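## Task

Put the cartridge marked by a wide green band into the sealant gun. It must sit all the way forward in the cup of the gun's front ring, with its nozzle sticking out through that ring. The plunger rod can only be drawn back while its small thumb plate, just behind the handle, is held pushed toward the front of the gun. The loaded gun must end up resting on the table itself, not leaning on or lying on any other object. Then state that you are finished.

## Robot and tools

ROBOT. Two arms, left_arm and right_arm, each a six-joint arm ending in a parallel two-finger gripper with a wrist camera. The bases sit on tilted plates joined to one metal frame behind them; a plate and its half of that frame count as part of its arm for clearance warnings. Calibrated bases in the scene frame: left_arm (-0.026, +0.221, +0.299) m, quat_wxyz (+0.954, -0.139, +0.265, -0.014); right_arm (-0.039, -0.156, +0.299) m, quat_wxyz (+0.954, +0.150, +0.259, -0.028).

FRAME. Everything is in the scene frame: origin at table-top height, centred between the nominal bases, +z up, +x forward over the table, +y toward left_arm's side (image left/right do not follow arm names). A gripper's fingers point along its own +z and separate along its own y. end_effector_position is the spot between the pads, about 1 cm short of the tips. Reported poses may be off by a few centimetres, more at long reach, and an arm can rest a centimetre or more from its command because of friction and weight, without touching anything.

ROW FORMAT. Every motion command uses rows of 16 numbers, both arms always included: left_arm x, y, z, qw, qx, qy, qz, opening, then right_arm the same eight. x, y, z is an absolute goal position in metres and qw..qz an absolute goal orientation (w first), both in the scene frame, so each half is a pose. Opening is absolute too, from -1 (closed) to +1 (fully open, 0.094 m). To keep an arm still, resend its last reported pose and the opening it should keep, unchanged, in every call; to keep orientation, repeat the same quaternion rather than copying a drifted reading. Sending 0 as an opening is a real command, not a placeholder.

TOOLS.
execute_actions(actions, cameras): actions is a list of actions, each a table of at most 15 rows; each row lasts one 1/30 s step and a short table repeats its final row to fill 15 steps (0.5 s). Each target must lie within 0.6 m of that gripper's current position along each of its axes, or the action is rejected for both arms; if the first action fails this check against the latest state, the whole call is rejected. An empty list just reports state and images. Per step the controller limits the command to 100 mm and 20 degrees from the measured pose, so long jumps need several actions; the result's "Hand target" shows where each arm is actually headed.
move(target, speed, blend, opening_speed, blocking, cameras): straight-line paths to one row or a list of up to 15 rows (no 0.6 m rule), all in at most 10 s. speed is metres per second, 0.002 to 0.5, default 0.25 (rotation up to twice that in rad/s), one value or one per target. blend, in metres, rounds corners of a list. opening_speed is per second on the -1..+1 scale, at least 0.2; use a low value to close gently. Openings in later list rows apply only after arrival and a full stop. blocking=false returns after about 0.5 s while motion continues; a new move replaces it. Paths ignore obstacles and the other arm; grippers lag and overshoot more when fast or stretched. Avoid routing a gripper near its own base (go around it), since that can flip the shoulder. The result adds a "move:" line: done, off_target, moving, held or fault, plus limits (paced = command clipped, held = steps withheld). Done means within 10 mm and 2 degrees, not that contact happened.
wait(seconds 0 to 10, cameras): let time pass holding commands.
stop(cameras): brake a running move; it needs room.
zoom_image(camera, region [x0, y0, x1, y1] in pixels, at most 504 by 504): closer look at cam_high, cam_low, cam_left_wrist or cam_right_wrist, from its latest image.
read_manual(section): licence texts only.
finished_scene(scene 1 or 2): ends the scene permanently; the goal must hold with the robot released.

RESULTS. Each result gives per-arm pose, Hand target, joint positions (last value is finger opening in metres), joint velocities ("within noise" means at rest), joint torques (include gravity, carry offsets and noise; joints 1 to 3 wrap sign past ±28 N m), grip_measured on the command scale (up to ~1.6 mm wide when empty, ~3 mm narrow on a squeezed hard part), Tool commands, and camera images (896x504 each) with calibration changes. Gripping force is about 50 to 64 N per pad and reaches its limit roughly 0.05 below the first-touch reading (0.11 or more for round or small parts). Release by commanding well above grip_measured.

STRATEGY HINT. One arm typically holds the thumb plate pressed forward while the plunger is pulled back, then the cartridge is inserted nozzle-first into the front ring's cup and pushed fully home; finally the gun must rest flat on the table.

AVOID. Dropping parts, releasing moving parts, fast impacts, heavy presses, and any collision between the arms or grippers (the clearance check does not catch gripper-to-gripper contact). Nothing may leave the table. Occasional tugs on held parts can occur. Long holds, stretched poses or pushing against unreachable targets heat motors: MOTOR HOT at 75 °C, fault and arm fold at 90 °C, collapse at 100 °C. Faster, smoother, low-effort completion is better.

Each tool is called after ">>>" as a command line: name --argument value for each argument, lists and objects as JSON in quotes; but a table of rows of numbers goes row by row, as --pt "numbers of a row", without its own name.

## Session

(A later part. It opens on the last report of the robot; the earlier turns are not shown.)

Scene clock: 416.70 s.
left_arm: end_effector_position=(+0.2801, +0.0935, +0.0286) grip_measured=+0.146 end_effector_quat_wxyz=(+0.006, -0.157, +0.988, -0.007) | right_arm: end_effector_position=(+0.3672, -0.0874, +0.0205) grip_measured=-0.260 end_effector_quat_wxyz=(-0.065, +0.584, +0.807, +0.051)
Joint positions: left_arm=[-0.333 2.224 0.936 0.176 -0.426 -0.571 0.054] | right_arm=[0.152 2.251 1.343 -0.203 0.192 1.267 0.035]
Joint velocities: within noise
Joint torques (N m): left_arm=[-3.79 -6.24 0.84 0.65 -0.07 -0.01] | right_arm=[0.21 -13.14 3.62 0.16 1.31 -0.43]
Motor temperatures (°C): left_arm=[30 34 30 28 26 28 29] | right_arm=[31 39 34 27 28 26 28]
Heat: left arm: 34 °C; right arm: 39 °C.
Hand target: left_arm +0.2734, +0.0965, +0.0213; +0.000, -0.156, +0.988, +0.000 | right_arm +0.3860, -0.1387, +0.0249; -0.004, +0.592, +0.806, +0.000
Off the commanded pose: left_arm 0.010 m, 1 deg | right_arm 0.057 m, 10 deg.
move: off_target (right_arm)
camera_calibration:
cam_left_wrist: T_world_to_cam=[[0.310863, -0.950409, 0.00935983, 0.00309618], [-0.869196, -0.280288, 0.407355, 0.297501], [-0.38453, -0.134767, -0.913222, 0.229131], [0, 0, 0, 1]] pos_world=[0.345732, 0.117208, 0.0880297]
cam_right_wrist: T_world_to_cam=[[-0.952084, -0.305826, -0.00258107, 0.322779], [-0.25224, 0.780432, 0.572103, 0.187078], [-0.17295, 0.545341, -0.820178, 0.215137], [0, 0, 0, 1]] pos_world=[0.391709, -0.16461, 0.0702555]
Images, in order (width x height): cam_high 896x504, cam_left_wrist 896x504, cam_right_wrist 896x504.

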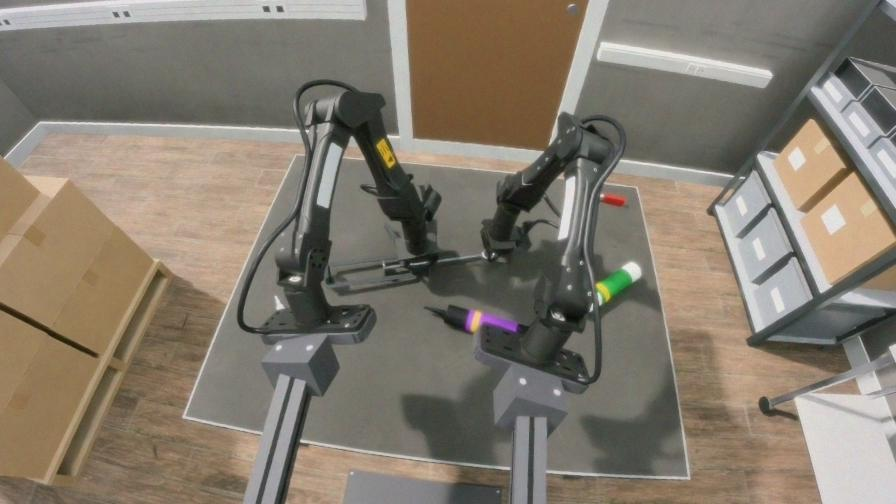

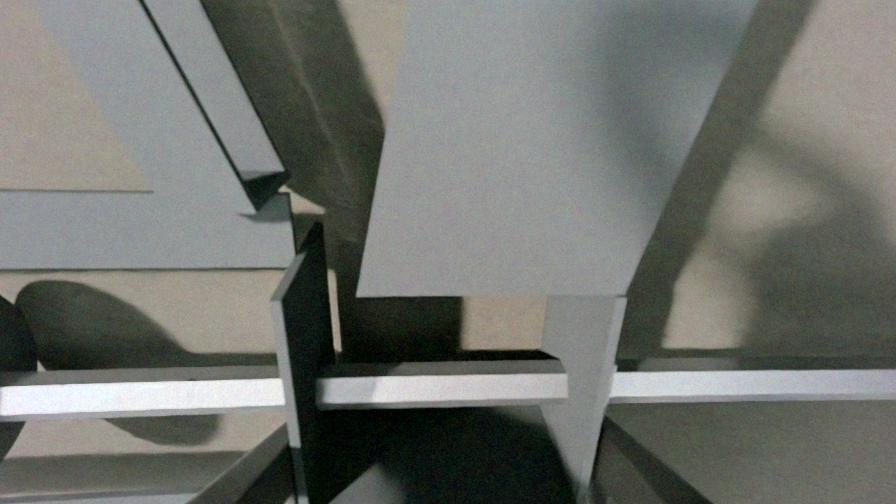

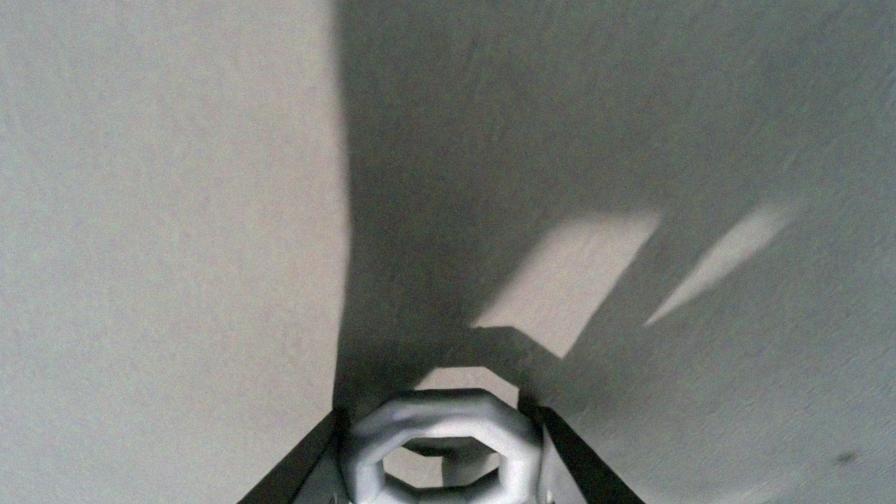

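>>> move --pt "0.2735 0.0965 0.021 0 -0.156 0.988 0 0.05 0.376 -0.140 0.023 0 0.591 0.807 0 -0.8" --pt "0.2735 0.0965 0.021 0 -0.156 0.988 0 0.05 0.382 -0.165 0.023 0 0.591 0.807 0 -0.8" --cameras '["cam_right_wrist","cam_left_wrist", "cam_high"]' --speed 0.06 --blend 0.01

Scene clock: 429.80 s.
left_arm: end_effector_position=(+0.2775, +0.0916, +0.0293) grip_measured=+0.146 end_effector_quat_wxyz=(+0.002, -0.149, +0.989, -0.008) | right_arm: end_effector_position=(+0.3665, -0.1096, +0.0202) grip_measured=-0.260 end_effector_quat_wxyz=(-0.067, +0.588, +0.804, +0.057)
Joint positions: left_arm=[-0.338 2.224 0.936 0.166 -0.423 -0.563 0.054] | right_arm=[0.096 2.222 1.318 -0.193 0.154 1.225 0.035]
Joint velocities: within noise
Joint torques (N m): left_arm=[-3.48 -6.13 0.81 0.74 -0.06 -0.11] | right_arm=[-0.24 -13.55 2.33 0.25 1.38 -0.53]
Motor temperatures (°C): left_arm=[30 34 30 28 26 28 29] | right_arm=[30 40 34 27 29 27 28]
Heat: left arm: 34 °C; right arm: 40 °C.
Hand target: left_arm +0.2733, +0.0966, +0.0213; +0.000, -0.156, +0.988, +0.000 | right_arm +0.3801, -0.1633, +0.0249; -0.005, +0.593, +0.806, -0.001
Off the commanded pose: left_arm 0.010 m, 1 deg | right_arm 0.058 m, 10 deg.
move: off_target (right_arm); blend cut to 0.0051 m at target 1
camera_calibration:
cam_left_wrist: T_world_to_cam=[[0.295396, -0.955322, 0.0101089, 0.0067856], [-0.87028, -0.264704, 0.415384, 0.29309], [-0.394149, -0.1315, -0.90959, 0.230777], [0, 0, 0, 1]] pos_world=[0.344026, 0.114412, 0.0880989]
cam_right_wrist: T_world_to_cam=[[-0.955353, -0.295321, -0.00924339, 0.317891], [-0.245632, 0.776448, 0.580339, 0.201372], [-0.164209, 0.556699, -0.814323, 0.224797], [0, 0, 0, 1]] pos_world=[0.390075, -0.187619, 0.0691319]
Images, in order (width x height): cam_high 896x504, cam_left_wrist 896x504, cam_right_wrist 896x504.

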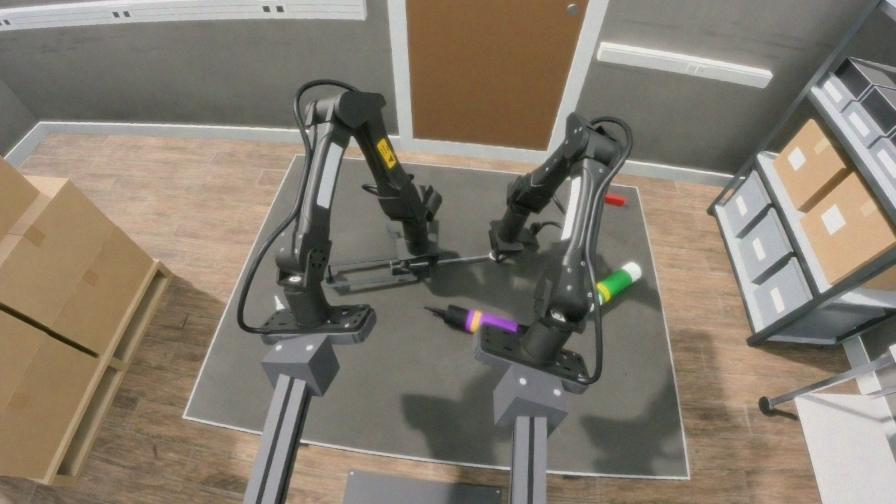

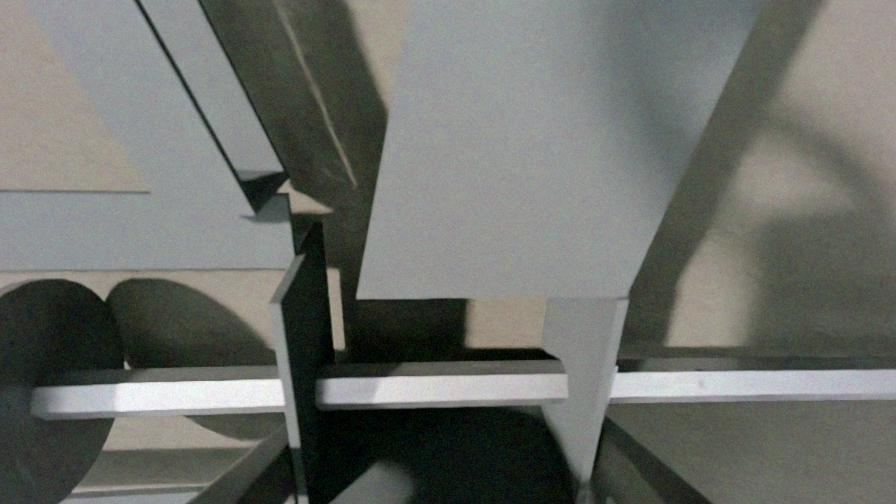

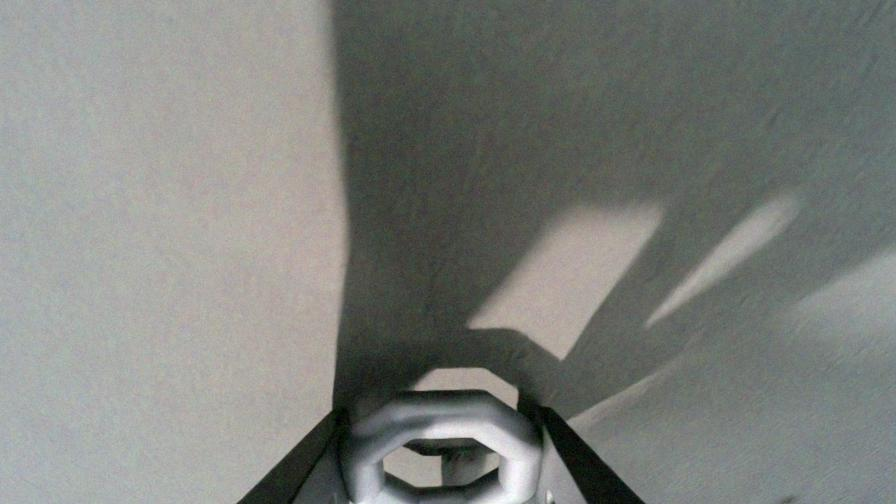

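>>> move --pt "0.2735 0.0965 0.021 0 -0.156 0.988 0 0.05 0.388 -0.180 0.023 0 0.591 0.807 0 -0.8" --pt "0.2735 0.0965 0.021 0 -0.156 0.988 0 0.05 0.392 -0.205 0.023 0 0.591 0.807 0 -0.8" --cameras '["cam_right_wrist","cam_left_wrist", "cam_high"]' --speed 0.06 --blend 0.01

Scene clock: 438.73 s.
left_arm: end_effector_position=(+0.2757, +0.0893, +0.0303) grip_measured=+0.146 end_effector_quat_wxyz=(+0.000, -0.143, +0.990, -0.009) | right_arm: end_effector_position=(+0.3686, -0.1402, +0.0193) grip_measured=-0.260 end_effector_quat_wxyz=(-0.083, +0.590, +0.801, +0.064)
Joint positions: left_arm=[-0.345 2.224 0.936 0.159 -0.423 -0.56 0.054] | right_arm=[0.013 2.205 1.346 -0.248 0.088 1.16 0.035]
Joint velocities: within noise
Joint torques (N m): left_arm=[-2.86 -6.23 0.75 0.8 -0.07 -0.14] | right_arm=[-1.21 -13.98 4.25 0.28 1.57 -0.65]
Motor temperatures (°C): left_arm=[30 34 30 28 26 28 29] | right_arm=[30 41 34 27 30 27 28]
Heat: left arm: 34 °C; right arm: 41 °C.
Hand target: left_arm +0.2732, +0.0966, +0.0214; +0.000, -0.156, +0.988, +0.000 | right_arm +0.3893, -0.2033, +0.0267; -0.006, +0.594, +0.804, -0.001
Off the commanded pose: left_arm 0.012 m, 2 deg | right_arm 0.069 m, 12 deg.
move: off_target (left_arm, right_arm); blend cut to 0.0093 m at target 1
camera_calibration:
cam_left_wrist: T_world_to_cam=[[0.284334, -0.958663, 0.0109547, 0.00845236], [-0.871504, -0.253687, 0.419671, 0.289717], [-0.399544, -0.128874, -0.90761, 0.23184], [0, 0, 0, 1]] pos_world=[0.342717, 0.111479, 0.0887422]
cam_right_wrist: T_world_to_cam=[[-0.957033, -0.289976, -0.000752122, 0.311984], [-0.230842, 0.760291, 0.607182, 0.217923], [-0.175497, 0.581267, -0.794563, 0.248719], [0, 0, 0, 1]] pos_world=[0.392535, -0.219789, 0.0655386]
Images, in order (width x height): cam_high 896x504, cam_left_wrist 896x504, cam_right_wrist 896x504.

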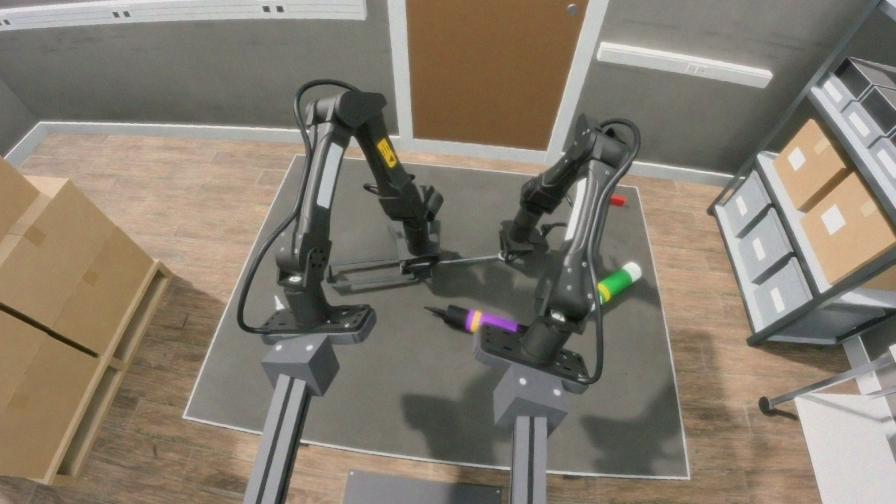

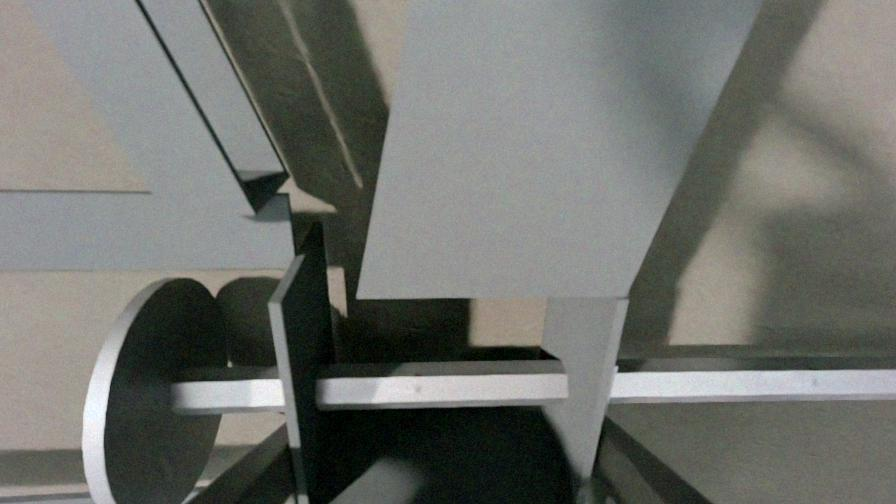

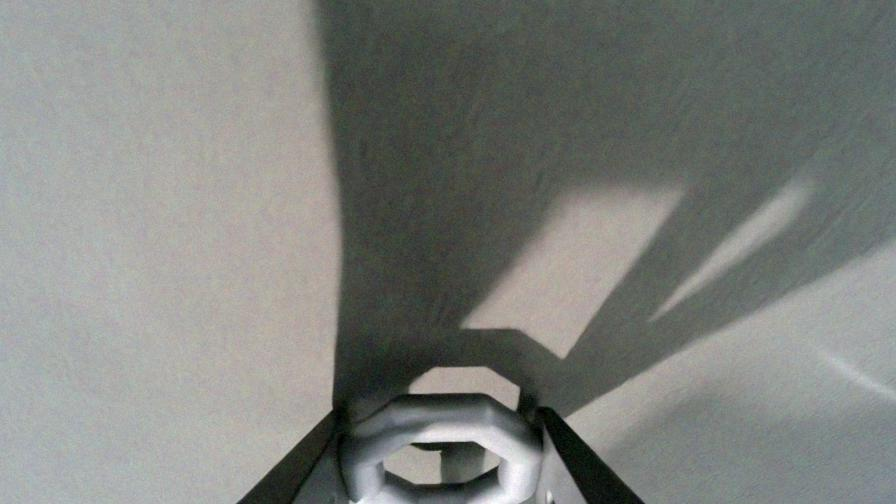

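>>> move --pt "0.2735 0.0965 0.021 0 -0.156 0.988 0 0.05 0.396 -0.212 0.023 0 0.591 0.807 0 -0.8" --pt "0.2735 0.0965 0.021 0 -0.156 0.988 0 0.05 0.373 -0.147 0.017 0 0.591 0.807 0 -0.8" --cameras '["cam_right_wrist","cam_left_wrist", "cam_high"]' --speed 0.08

Scene clock: 454.43 s.
left_arm: end_effector_position=(+0.2757, +0.0894, +0.0304) grip_measured=+0.146 end_effector_quat_wxyz=(+0.000, -0.144, +0.990, -0.008) | right_arm: end_effector_position=(+0.3717, -0.1367, +0.0201) grip_measured=-0.260 end_effector_quat_wxyz=(-0.026, +0.591, +0.806, +0.022)
Joint positions: left_arm=[-0.346 2.224 0.936 0.159 -0.425 -0.563 0.054] | right_arm=[0.079 2.203 1.303 -0.163 0.25 1.207 0.035]
Joint velocities: within noise
Joint torques (N m): left_arm=[-2.69 -6.2 0.83 0.85 -0.06 -0.1] | right_arm=[3.51 -9.84 1.16 0.47 0.6 -0.07]
Motor temperatures (°C): left_arm=[30 34 30 28 26 28 29] | right_arm=[30 44 34 27 31 27 29]
Heat: left arm: 34 °C; right arm: 44 °C.
Hand target: left_arm +0.2732, +0.0966, +0.0215; +0.000, -0.156, +0.988, +0.000 | right_arm +0.3730, -0.1470, +0.0175; -0.001, +0.591, +0.807, +0.000
Off the commanded pose: left_arm 0.012 m, 2 deg | right_arm 0.011 m, 4 deg.
move: off_target (left_arm, right_arm)
camera_calibration:
cam_left_wrist: T_world_to_cam=[[0.285848, -0.958231, 0.00914748, 0.00809076], [-0.871367, -0.25594, 0.418587, 0.289857], [-0.398762, -0.127623, -0.908131, 0.231676], [0, 0, 0, 1]] pos_world=[0.342643, 0.111506, 0.088988]
cam_right_wrist: T_world_to_cam=[[-0.956275, -0.292467, -0.00133773, 0.31537], [-0.255745, 0.833967, 0.488971, 0.237169], [-0.141892, 0.467933, -0.872299, 0.221363], [0, 0, 0, 1]] pos_world=[0.393645, -0.209139, 0.077548]
Images, in order (width x height): cam_high 896x504, cam_left_wrist 896x504, cam_right_wrist 896x504.

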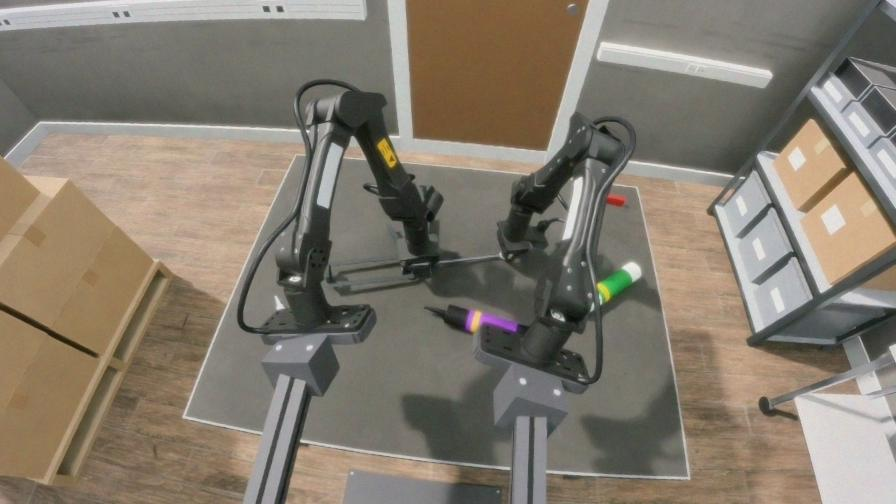

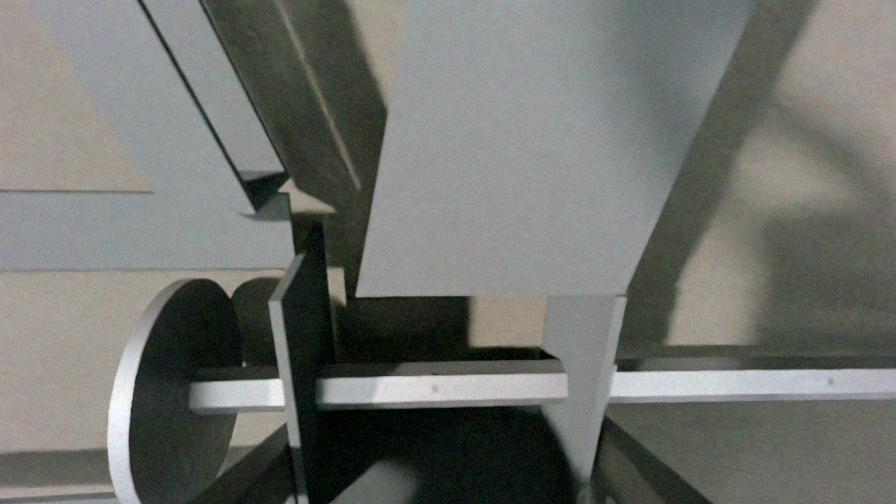

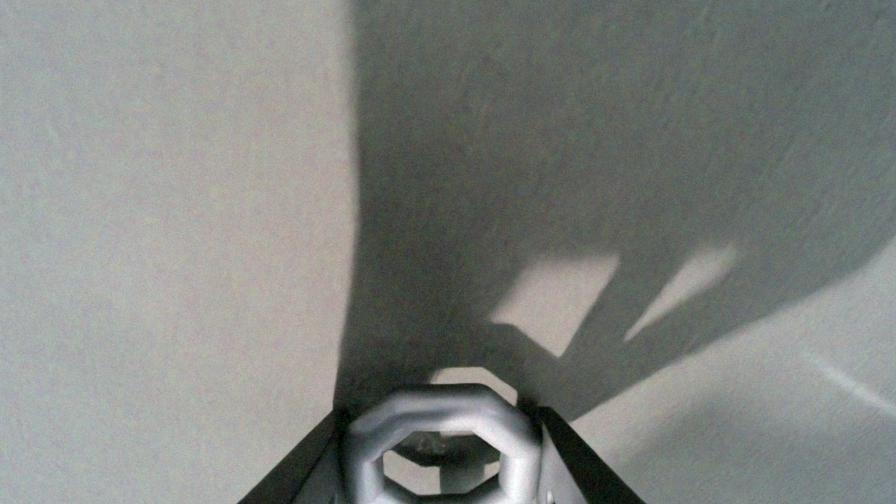

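>>> move --pt "0.2735 0.0925 0.0235 0 -0.156 0.988 0 0.7 0.373 -0.147 0.017 0 0.591 0.807 0 -0.8" --pt "0.2735 0.0925 0.09 0 -0.156 0.988 0 0.7 0.373 -0.147 0.017 0 0.591 0.807 0 -0.8" --pt "0.25 0.19 0.17 0 -0.156 0.988 0 0.7 0.373 -0.147 0.017 0 0.591 0.807 0 -0.8" --cameras '["cam_left_wrist", "cam_high"]' --speed 0.15 --blend '[0,0.02,0]'

Scene clock: 466.17 s.
left_arm: end_effector_position=(+0.2552, +0.1881, +0.1680) grip_measured=+0.698 end_effector_quat_wxyz=(+0.006, -0.163, +0.987, -0.001) | right_arm: end_effector_position=(+0.3718, -0.1366, +0.0201) grip_measured=-0.260 end_effector_quat_wxyz=(-0.026, +0.592, +0.805, +0.022)
Joint positions: left_arm=[-0.261 1.45 0.594 -0.234 -0.405 -0.515 0.08] | right_arm=[0.079 2.203 1.302 -0.162 0.251 1.209 0.035]
Joint velocities: within noise
Joint torques (N m): left_arm=[-1.98 -7.27 2.1 0.37 0.02 0.11] | right_arm=[3.55 -9.91 1.26 0.56 0.61 -0.1]
Motor temperatures (°C): left_arm=[30 34 30 28 26 28 29] | right_arm=[30 43 34 27 30 27 29]
Heat: left arm: 34 °C; right arm: 43 °C.
Hand target: left_arm +0.2500, +0.1899, +0.1698; +0.000, -0.156, +0.988, +0.000 | right_arm +0.3728, -0.1470, +0.0175; -0.001, +0.591, +0.807, +0.000
Off the commanded pose: left_arm 0.006 m, 1 deg | right_arm 0.011 m, 4 deg.
move: off_target (right_arm)
camera_calibration:
cam_left_wrist: T_world_to_cam=[[0.321948, -0.94675, -0.00362191, 0.0979977], [-0.864428, -0.29551, 0.40674, 0.247354], [-0.386152, -0.127818, -0.913537, 0.358819], [0, 0, 0, 1]] pos_world=[0.320829, 0.211739, 0.227541]
Images, in order (width x height): cam_high 896x504, cam_left_wrist 896x504.

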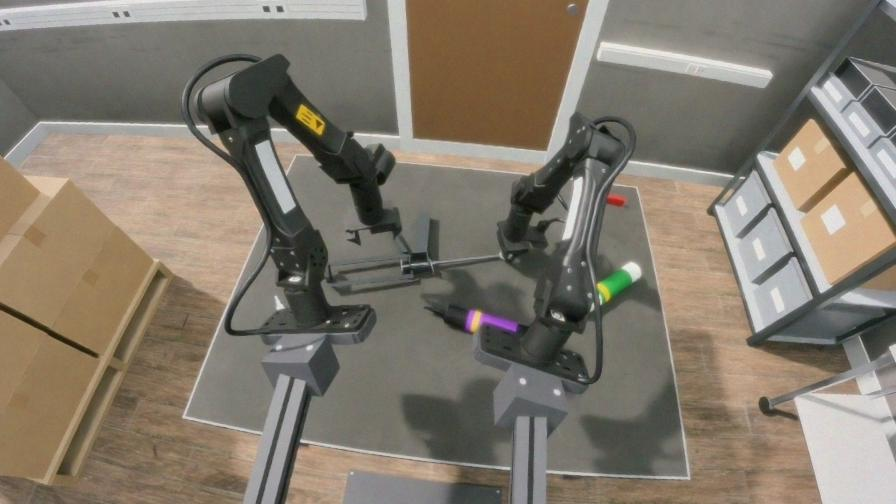

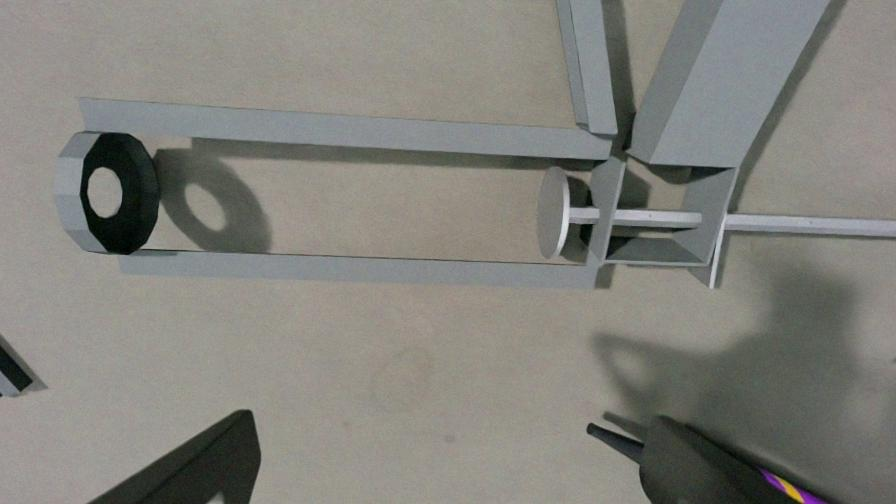

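>>> move --pt "0.278 0.066 0.1 0 -0.139 0.990 0 -0.1 0.373 -0.147 0.017 0 0.591 0.807 0 -0.8" --pt "0.278 0.066 0.052 0 -0.139 0.990 0 -0.1 0.373 -0.147 0.017 0 0.591 0.807 0 -0.8" --cameras '["cam_left_wrist", "cam_high"]' --speed 0.15 --blend '[0.02,0]'

Scene clock: 503.37 s.
left_arm: end_effector_position=(+0.2807, +0.0686, +0.0577) grip_measured=-0.098 end_effector_quat_wxyz=(+0.002, -0.145, +0.989, +0.000) | right_arm: end_effector_position=(+0.3718, -0.1366, +0.0201) grip_measured=-0.260 end_effector_quat_wxyz=(-0.026, +0.592, +0.805, +0.022)
Joint positions: left_arm=[-0.437 2.172 0.973 0.024 -0.479 -0.661 0.042] | right_arm=[0.079 2.203 1.302 -0.162 0.251 1.209 0.035]
Joint velocities: within noise
Joint torques (N m): left_arm=[-5.11 -6.48 1.87 0.65 -0.01 0.09] | right_arm=[3.51 -9.8 1.44 0.56 0.6 -0.07]
Motor temperatures (°C): left_arm=[30 34 30 28 26 28 28] | right_arm=[31 44 34 27 29 26 29]
Heat: left arm: 34 °C; right arm: 44 °C.
Hand target: left_arm +0.2779, +0.0661, +0.0522; +0.000, -0.139, +0.990, +0.000 | right_arm +0.3730, -0.1470, +0.0175; -0.001, +0.591, +0.807, +0.000
Off the commanded pose: left_arm 0.007 m, 1 deg | right_arm 0.011 m, 4 deg.
move: off_target (right_arm)
camera_calibration:
cam_left_wrist: T_world_to_cam=[[0.288222, -0.957536, -0.00732547, -0.0132623], [-0.871137, -0.265376, 0.413153, 0.278428], [-0.397553, -0.112698, -0.910632, 0.254599], [0, 0, 0, 1]] pos_world=[0.347588, 0.0898819, 0.116716]
Images, in order (width x height): cam_high 896x504, cam_left_wrist 896x504.

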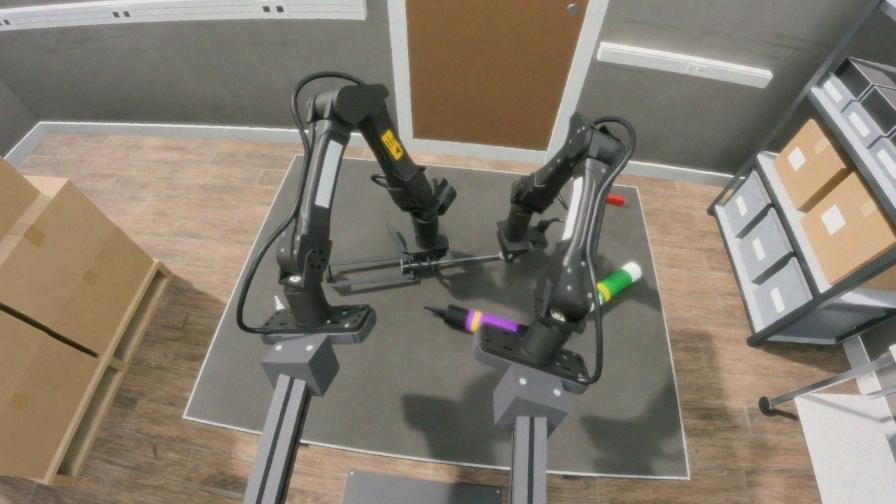

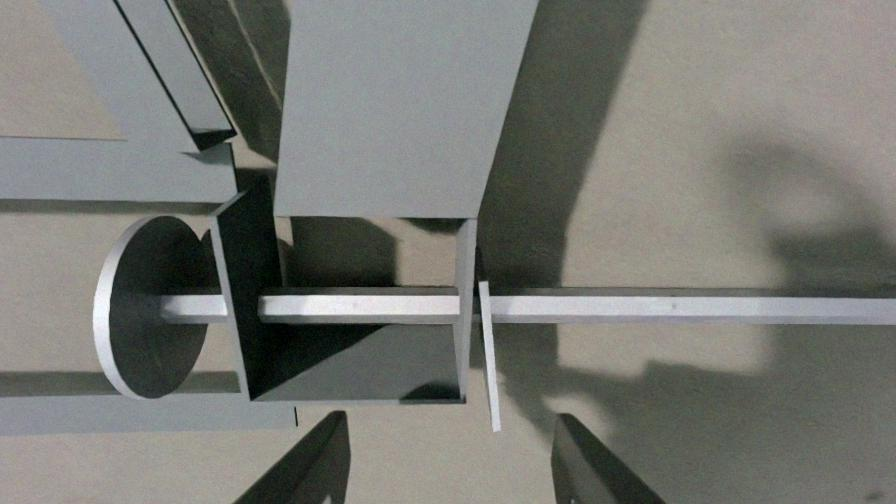

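>>> move --pt "0.279 0.061 0.052 0 -0.139 0.990 0 -0.1 0.373 -0.147 0.017 0 0.591 0.807 0 -0.8" --pt "0.279 0.061 0.022 0 -0.139 0.990 0 -0.1 0.373 -0.147 0.017 0 0.591 0.807 0 -0.8" --cameras '["cam_left_wrist", "cam_high"]' --speed 0.06 --blend '[0.002,0]'

Scene clock: 515.33 s.
left_arm: end_effector_position=(+0.2810, +0.0619, +0.0424) grip_measured=-0.098 end_effector_quat_wxyz=(-0.002, -0.135, +0.991, +0.003) | right_arm: end_effector_position=(+0.3718, -0.1367, +0.0200) grip_measured=-0.260 end_effector_quat_wxyz=(-0.025, +0.592, +0.805, +0.022)
Joint positions: left_arm=[-0.433 2.241 1.024 0.034 -0.478 -0.639 0.042] | right_arm=[0.079 2.203 1.302 -0.161 0.252 1.209 0.035]
Joint velocities: within noise
Joint torques (N m): left_arm=[-3.11 -3.43 2.48 1.21 0.09 0.18] | right_arm=[3.54 -9.89 1.33 0.53 0.61 -0.09]
Motor temperatures (°C): left_arm=[30 34 30 28 26 28 28] | right_arm=[31 44 34 27 29 26 30]
Heat: left arm: 34 °C; right arm: 44 °C.
Hand target: left_arm +0.2781, +0.0618, +0.0237; -0.001, -0.139, +0.990, +0.000 | right_arm +0.3728, -0.1470, +0.0175; -0.001, +0.591, +0.807, +0.000
Off the commanded pose: left_arm 0.021 m, 1 deg | right_arm 0.011 m, 4 deg.
move: off_target (left_arm, right_arm)
camera_calibration:
cam_left_wrist: T_world_to_cam=[[0.267705, -0.963417, -0.0126972, -0.013501], [-0.87303, -0.248122, 0.419827, 0.282416], [-0.40762, -0.101305, -0.907515, 0.242044], [0, 0, 0, 1]] pos_world=[0.348833, 0.0815865, 0.100921]
Images, in order (width x height): cam_high 896x504, cam_left_wrist 896x504.

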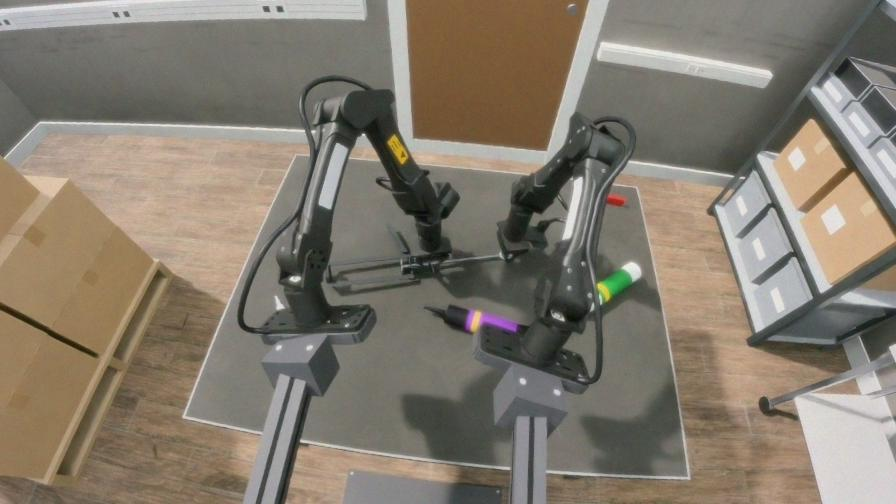

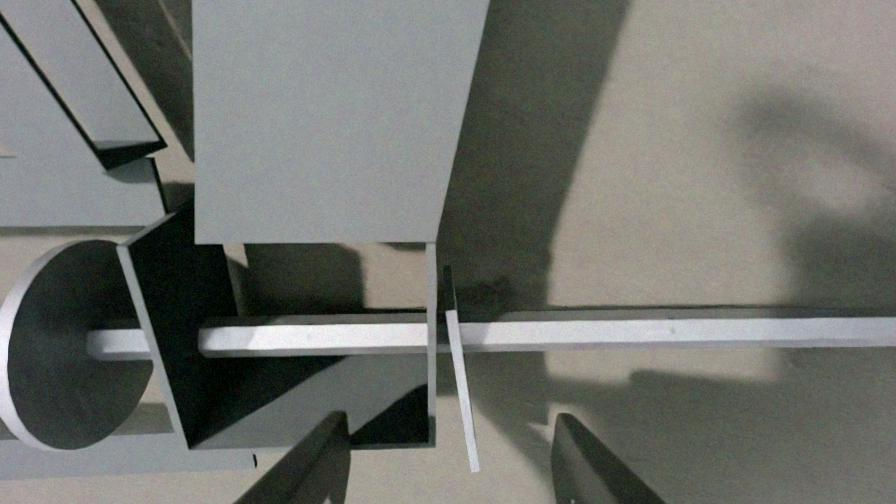

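>>> move --pt "0.279 0.063 0.052 0 -0.132 0.9912 0 -0.1 0.373 -0.147 0.017 0 0.591 0.807 0 -0.8" --pt "0.285 0.063 0.052 0 -0.132 0.9912 0 -0.1 0.373 -0.147 0.017 0 0.591 0.807 0 -0.8" --cameras '["cam_left_wrist"]' --speed 0.06 --blend '[0.002,0]'

Scene clock: 538.33 s.
left_arm: end_effector_position=(+0.2763, +0.0641, +0.0450) grip_measured=-0.098 end_effector_quat_wxyz=(-0.005, -0.131, +0.991, +0.005) | right_arm: end_effector_position=(+0.3718, -0.1367, +0.0200) grip_measured=-0.260 end_effector_quat_wxyz=(-0.025, +0.592, +0.805, +0.022)
Joint positions: left_arm=[-0.436 2.229 1.006 0.03 -0.48 -0.639 0.042] | right_arm=[0.079 2.203 1.302 -0.161 0.252 1.209 0.035]
Joint velocities: within noise
Joint torques (N m): left_arm=[-5.3 -10.81 1.88 0.31 0 0] | right_arm=[3.44 -9.88 1.4 0.55 0.63 -0.07]
Motor temperatures (°C): left_arm=[30 33 30 29 26 28 28] | right_arm=[31 44 33 27 29 26 30]
Heat: left arm: 33 °C; right arm: 44 °C.
Hand target: left_arm +0.2850, +0.0629, +0.0519; +0.000, -0.132, +0.991, +0.000 | right_arm +0.3730, -0.1470, +0.0175; -0.001, +0.591, +0.807, +0.000
Off the commanded pose: left_arm 0.011 m, 1 deg | right_arm 0.011 m, 4 deg.
move: off_target (left_arm, right_arm)
camera_calibration:
cam_left_wrist: T_world_to_cam=[[0.259875, -0.96547, -0.018251, -0.00755718], [-0.872067, -0.242766, 0.424928, 0.276902], [-0.414686, -0.0945117, -0.905043, 0.244065], [0, 0, 0, 1]] pos_world=[0.344652, 0.0829934, 0.103088]
Images, in order (width x height): cam_left_wrist 896x504.

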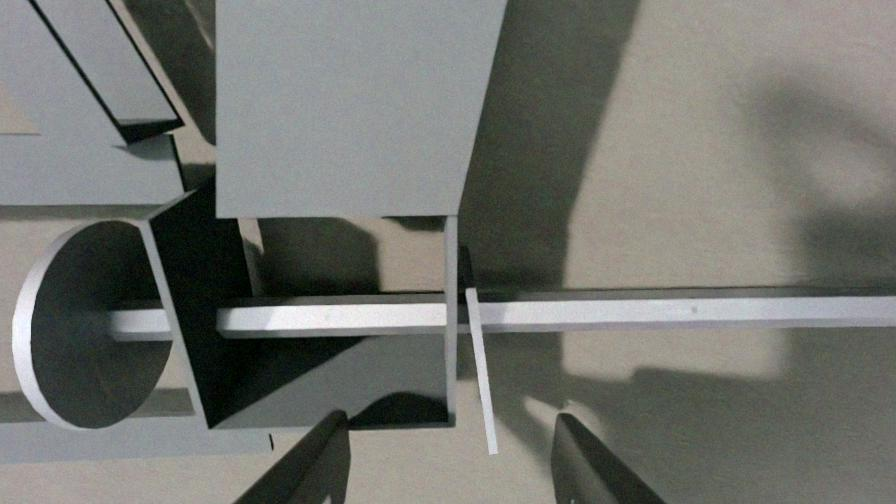

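>>> move --pt "0.285 0.063 0.085 0 -0.139 0.990 0 -0.1 0.373 -0.147 0.017 0 0.591 0.807 0 -0.8" --pt "0.284 0.0625 0.045 0 -0.139 0.990 0 -0.1 0.373 -0.147 0.017 0 0.591 0.807 0 -0.8" --cameras '["cam_left_wrist"]' --speed 0.1

Scene clock: 543.30 s.
left_arm: end_effector_position=(+0.2867, +0.0647, +0.0511) grip_measured=-0.098 end_effector_quat_wxyz=(+0.002, -0.145, +0.989, +0.000) | right_arm: end_effector_position=(+0.3720, -0.1367, +0.0201) grip_measured=-0.260 end_effector_quat_wxyz=(-0.025, +0.592, +0.805, +0.022)
Joint positions: left_arm=[-0.433 2.204 1.014 0.018 -0.477 -0.654 0.042] | right_arm=[0.079 2.203 1.302 -0.161 0.252 1.209 0.035]
Joint velocities: within noise
Joint torques (N m): left_arm=[-4.97 -6.69 1.89 0.71 -0.02 0.09] | right_arm=[3.43 -9.87 1.36 0.53 0.59 -0.08]
Motor temperatures (°C): left_arm=[30 34 30 28 26 28 28] | right_arm=[31 44 33 27 29 26 30]
Heat: left arm: 34 °C; right arm: 44 °C.
Hand target: left_arm +0.2838, +0.0626, +0.0452; +0.000, -0.139, +0.990, +0.000 | right_arm +0.3728, -0.1470, +0.0175; -0.001, +0.591, +0.807, +0.000
Off the commanded pose: left_arm 0.007 m, 1 deg | right_arm 0.011 m, 4 deg.
move: off_target (right_arm)
camera_calibration:
cam_left_wrist: T_world_to_cam=[[0.287245, -0.957834, -0.00666617, -0.0185729], [-0.871586, -0.264254, 0.412927, 0.28539], [-0.397277, -0.112801, -0.91074, 0.250433], [0, 0, 0, 1]] pos_world=[0.353568, 0.0858748, 0.110111]
Images, in order (width x height): cam_left_wrist 896x504.

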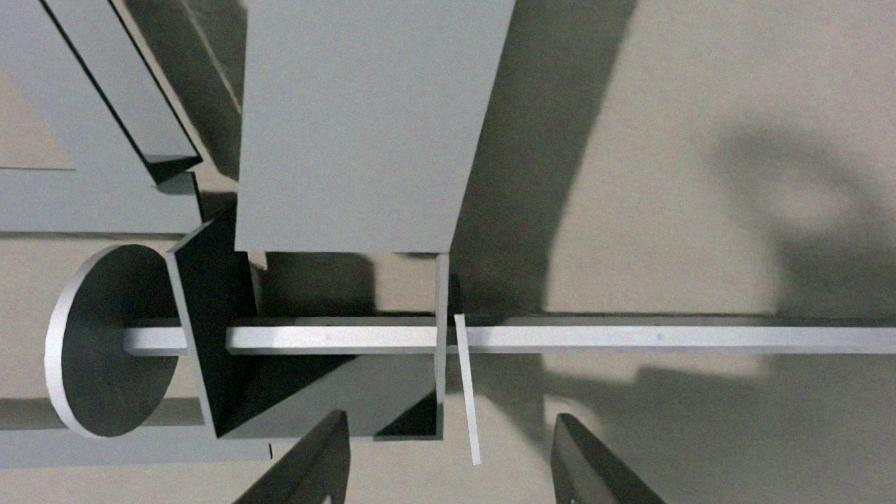

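>>> move --pt "0.283 0.0615 0.022 0 -0.139 0.990 0 -0.1 0.373 -0.147 0.017 0 0.591 0.807 0 -0.8" --cameras '["cam_left_wrist"]' --speed 0.06

Scene clock: 550.30 s.
left_arm: end_effector_position=(+0.2903, +0.0635, +0.0318) grip_measured=-0.098 end_effector_quat_wxyz=(+0.007, -0.146, +0.989, +0.000) | right_arm: end_effector_position=(+0.3720, -0.1368, +0.0201) grip_measured=-0.260 end_effector_quat_wxyz=(-0.025, +0.592, +0.805, +0.022)
Joint positions: left_arm=[-0.41 2.273 1.05 0.071 -0.473 -0.629 0.042] | right_arm=[0.079 2.203 1.302 -0.161 0.252 1.209 0.035]
Joint velocities: within noise
Joint torques (N m): left_arm=[-4.74 -5.98 1.63 0.72 0.04 0.09] | right_arm=[3.4 -9.8 1.32 0.53 0.61 -0.09]
Motor temperatures (°C): left_arm=[30 33 30 28 26 28 28] | right_arm=[31 44 33 27 29 26 30]
Heat: left arm: 33 °C; right arm: 44 °C.
Hand target: left_arm +0.2827, +0.0618, +0.0224; +0.000, -0.139, +0.990, +0.000 | right_arm +0.3730, -0.1470, +0.0175; -0.001, +0.591, +0.807, +0.000
Off the commanded pose: left_arm 0.012 m, 1 deg | right_arm 0.011 m, 4 deg.
move: off_target (left_arm, right_arm)
camera_calibration:
cam_left_wrist: T_world_to_cam=[[0.290266, -0.956932, -0.00513864, -0.0217851], [-0.874923, -0.267558, 0.403637, 0.297614], [-0.387628, -0.112666, -0.914905, 0.231461], [0, 0, 0, 1]] pos_world=[0.356433, 0.0848599, 0.0915248]
Images, in order (width x height): cam_left_wrist 896x504.

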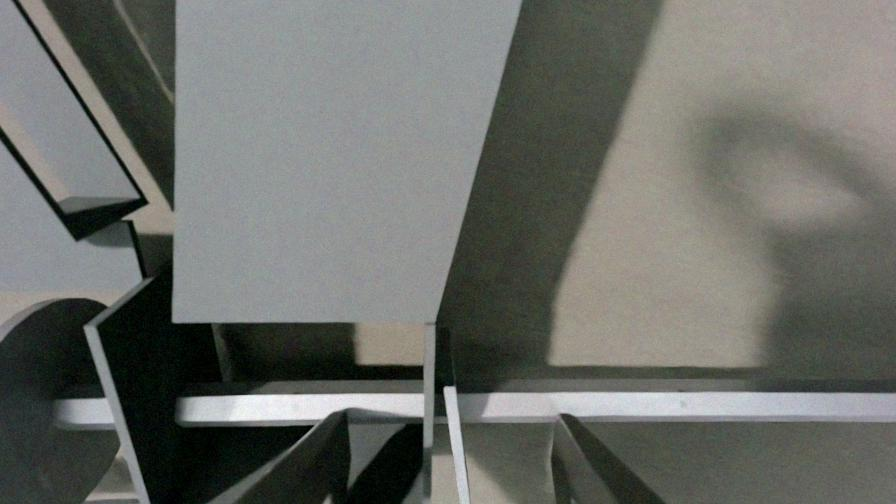

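>>> move --pt "0.278 0.0600 0.019 0 -0.139 0.990 0 -0.1 0.373 -0.147 0.017 0 0.591 0.807 0 -0.8" --pt "0.278 0.0600 0.019 0 -0.139 0.990 0 -0.5 0.373 -0.147 0.017 0 0.591 0.807 0 -0.8" --cameras '["cam_left_wrist"]' --speed 0.06 --opening_speed 0.5

Scene clock: 560.13 s.
left_arm: end_effector_position=(+0.2897, +0.0666, +0.0311) grip_measured=-0.498 end_effector_quat_wxyz=(+0.010, -0.145, +0.989, +0.009) | right_arm: end_effector_position=(+0.3720, -0.1368, +0.0201) grip_measured=-0.260 end_effector_quat_wxyz=(-0.025, +0.592, +0.805, +0.022)
Joint positions: left_arm=[-0.41 2.275 1.048 0.072 -0.491 -0.628 0.024] | right_arm=[0.079 2.203 1.302 -0.161 0.252 1.209 0.035]
Joint velocities: within noise
Joint torques (N m): left_arm=[-5.12 -5.3 0.85 0.93 0.19 0.05] | right_arm=[3.49 -9.83 1.33 0.54 0.62 -0.1]
Motor temperatures (°C): left_arm=[30 33 30 28 26 28 28] | right_arm=[31 44 33 27 29 26 30]
Heat: left arm: 33 °C; right arm: 44 °C.
Hand target: left_arm +0.2776, +0.0606, +0.0200; +0.000, -0.139, +0.990, +0.000 | right_arm +0.3730, -0.1470, +0.0175; -0.001, +0.591, +0.807, +0.000
Off the commanded pose: left_arm 0.018 m, 2 deg | right_arm 0.011 m, 4 deg.
move: off_target (left_arm, right_arm); target 2's new opening was sent with left_arm's hand 0.018 m and 1 deg from that target
camera_calibration:
cam_left_wrist: T_world_to_cam=[[0.288289, -0.95731, -0.0211504, -0.0175694], [-0.87665, -0.272755, 0.396344, 0.299347], [-0.385193, -0.09572, -0.917858, 0.229234], [0, 0, 0, 1]] pos_world=[0.355787, 0.0867714, 0.0913884]
Images, in order (width x height): cam_left_wrist 896x504.

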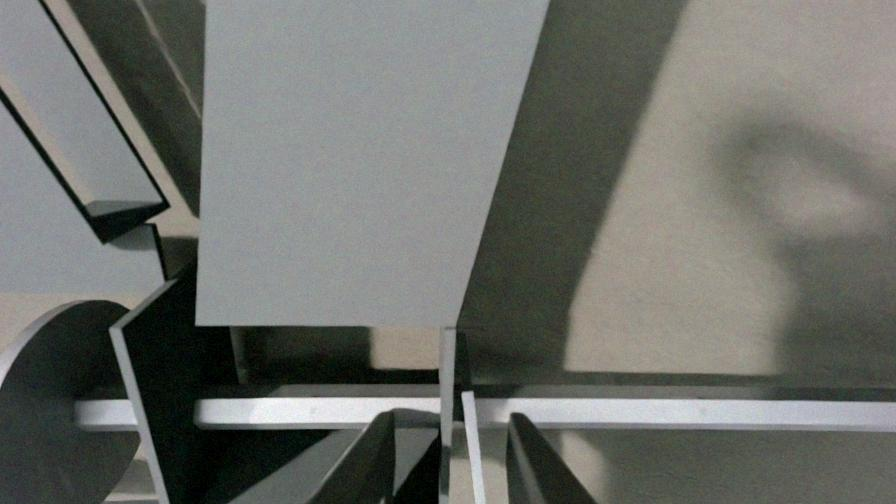

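>>> move --pt "0.280 0.0610 0.045 0 -0.139 0.990 0 -0.4 0.373 -0.147 0.017 0 0.591 0.807 0 -0.8" --pt "0.278 0.0600 0.021 0 -0.139 0.990 0 -0.4 0.373 -0.147 0.017 0 0.591 0.807 0 -0.8" --cameras '["cam_left_wrist"]' --speed 0.06

Scene clock: 568.80 s.
left_arm: end_effector_position=(+0.2897, +0.0617, +0.0314) grip_measured=-0.402 end_effector_quat_wxyz=(+0.014, -0.148, +0.989, +0.000) | right_arm: end_effector_position=(+0.3719, -0.1372, +0.0200) grip_measured=-0.260 end_effector_quat_wxyz=(-0.024, +0.592, +0.806, +0.021)
Joint positions: left_arm=[-0.417 2.277 1.04 0.097 -0.482 -0.633 0.028] | right_arm=[0.079 2.203 1.302 -0.161 0.254 1.207 0.035]
Joint velocities: within noise
Joint torques (N m): left_arm=[-4.72 -5.83 1.22 0.63 0.1 0.07] | right_arm=[3.49 -9.87 1.32 0.54 0.59 -0.06]
Motor temperatures (°C): left_arm=[30 33 30 28 26 28 28] | right_arm=[31 44 33 27 29 26 30]
Heat: left arm: 33 °C; right arm: 44 °C.
Hand target: left_arm +0.2778, +0.0604, +0.0217; +0.000, -0.139, +0.990, +0.000 | right_arm +0.3730, -0.1470, +0.0175; -0.001, +0.591, +0.807, +0.000
Off the commanded pose: left_arm 0.016 m, 2 deg | right_arm 0.010 m, 4 deg.
move: off_target (left_arm, right_arm)
camera_calibration:
cam_left_wrist: T_world_to_cam=[[0.293667, -0.955905, -0.00215197, -0.0244816], [-0.879652, -0.271121, 0.390777, 0.29877], [-0.374129, -0.112865, -0.920483, 0.226976], [0, 0, 0, 1]] pos_world=[0.354921, 0.0832182, 0.0921223]
Images, in order (width x height): cam_left_wrist 896x504.

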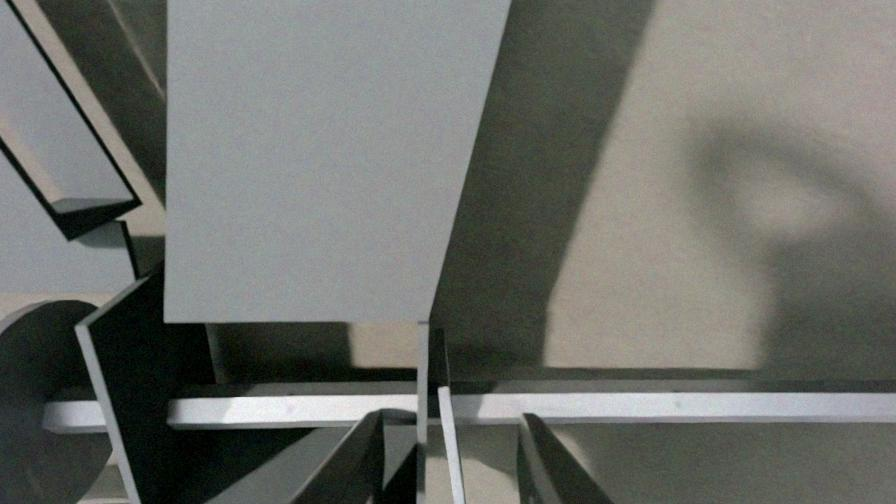

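>>> move --pt "0.282 0.0570 0.0235 0 -0.139 0.990 0 -0.5 0.373 -0.147 0.017 0 0.591 0.807 0 -0.8" --pt "0.282 0.057 0.0235 0 -0.139 0.990 0 -0.9 0.373 -0.147 0.017 0 0.591 0.807 0 -0.8" --cameras '["cam_left_wrist"]' --speed 0.06 --opening_speed 0.3

Scene clock: 581.73 s.
left_arm: end_effector_position=(+0.2915, +0.0632, +0.0315) grip_measured=-0.900 end_effector_quat_wxyz=(+0.014, -0.144, +0.989, +0.006) | right_arm: end_effector_position=(+0.3725, -0.1392, +0.0199) grip_measured=-0.260 end_effector_quat_wxyz=(-0.020, +0.591, +0.806, +0.017)
Joint positions: left_arm=[-0.416 2.279 1.053 0.077 -0.492 -0.629 0.005] | right_arm=[0.079 2.203 1.302 -0.159 0.265 1.206 0.035]
Joint velocities: left_arm=[0.012 0.017 -0.012 -0.022 0.007 -0.051 0.004] | right_arm=[within noise]
Joint torques (N m): left_arm=[-5.44 -6.15 1.92 0.6 0.17 -0.11] | right_arm=[3.47 -9.78 1.33 0.51 0.5 -0.04]
Motor temperatures (°C): left_arm=[30 33 29 28 26 28 28] | right_arm=[31 44 33 27 29 26 30]
Heat: left arm: 33 °C; right arm: 44 °C.
Hand target: left_arm +0.2818, +0.0574, +0.0240; +0.000, -0.139, +0.990, +0.000 | right_arm +0.3730, -0.1470, +0.0173; -0.001, +0.591, +0.807, +0.000
Off the commanded pose: left_arm 0.014 m, 2 deg | right_arm 0.008 m, 3 deg.
move: off_target (left_arm, right_arm); target 2's new opening was sent with left_arm's hand 0.014 m and 2 deg from that target
camera_calibration:
cam_left_wrist: T_world_to_cam=[[0.287242, -0.957737, -0.0152632, -0.021147], [-0.879993, -0.270151, 0.39068, 0.300759], [-0.378291, -0.0987879, -0.9204, 0.228207], [0, 0, 0, 1]] pos_world=[0.357069, 0.0835413, 0.092219]
Images, in order (width x height): cam_left_wrist 896x504.

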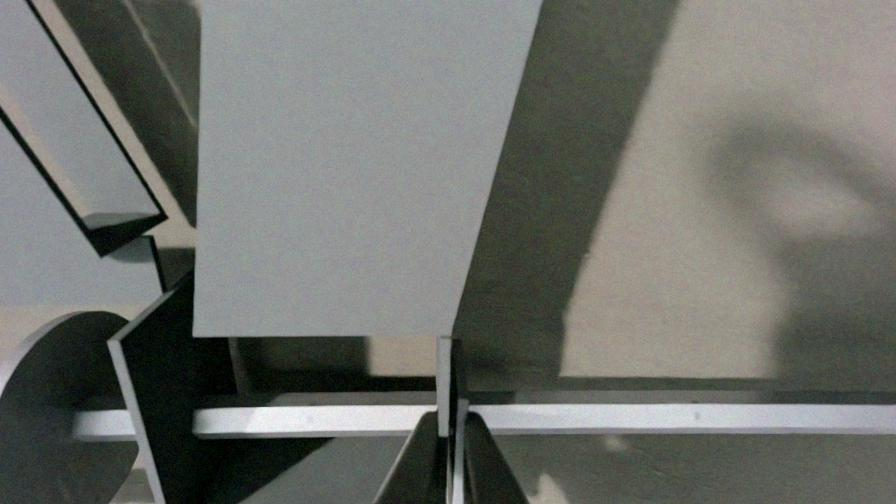

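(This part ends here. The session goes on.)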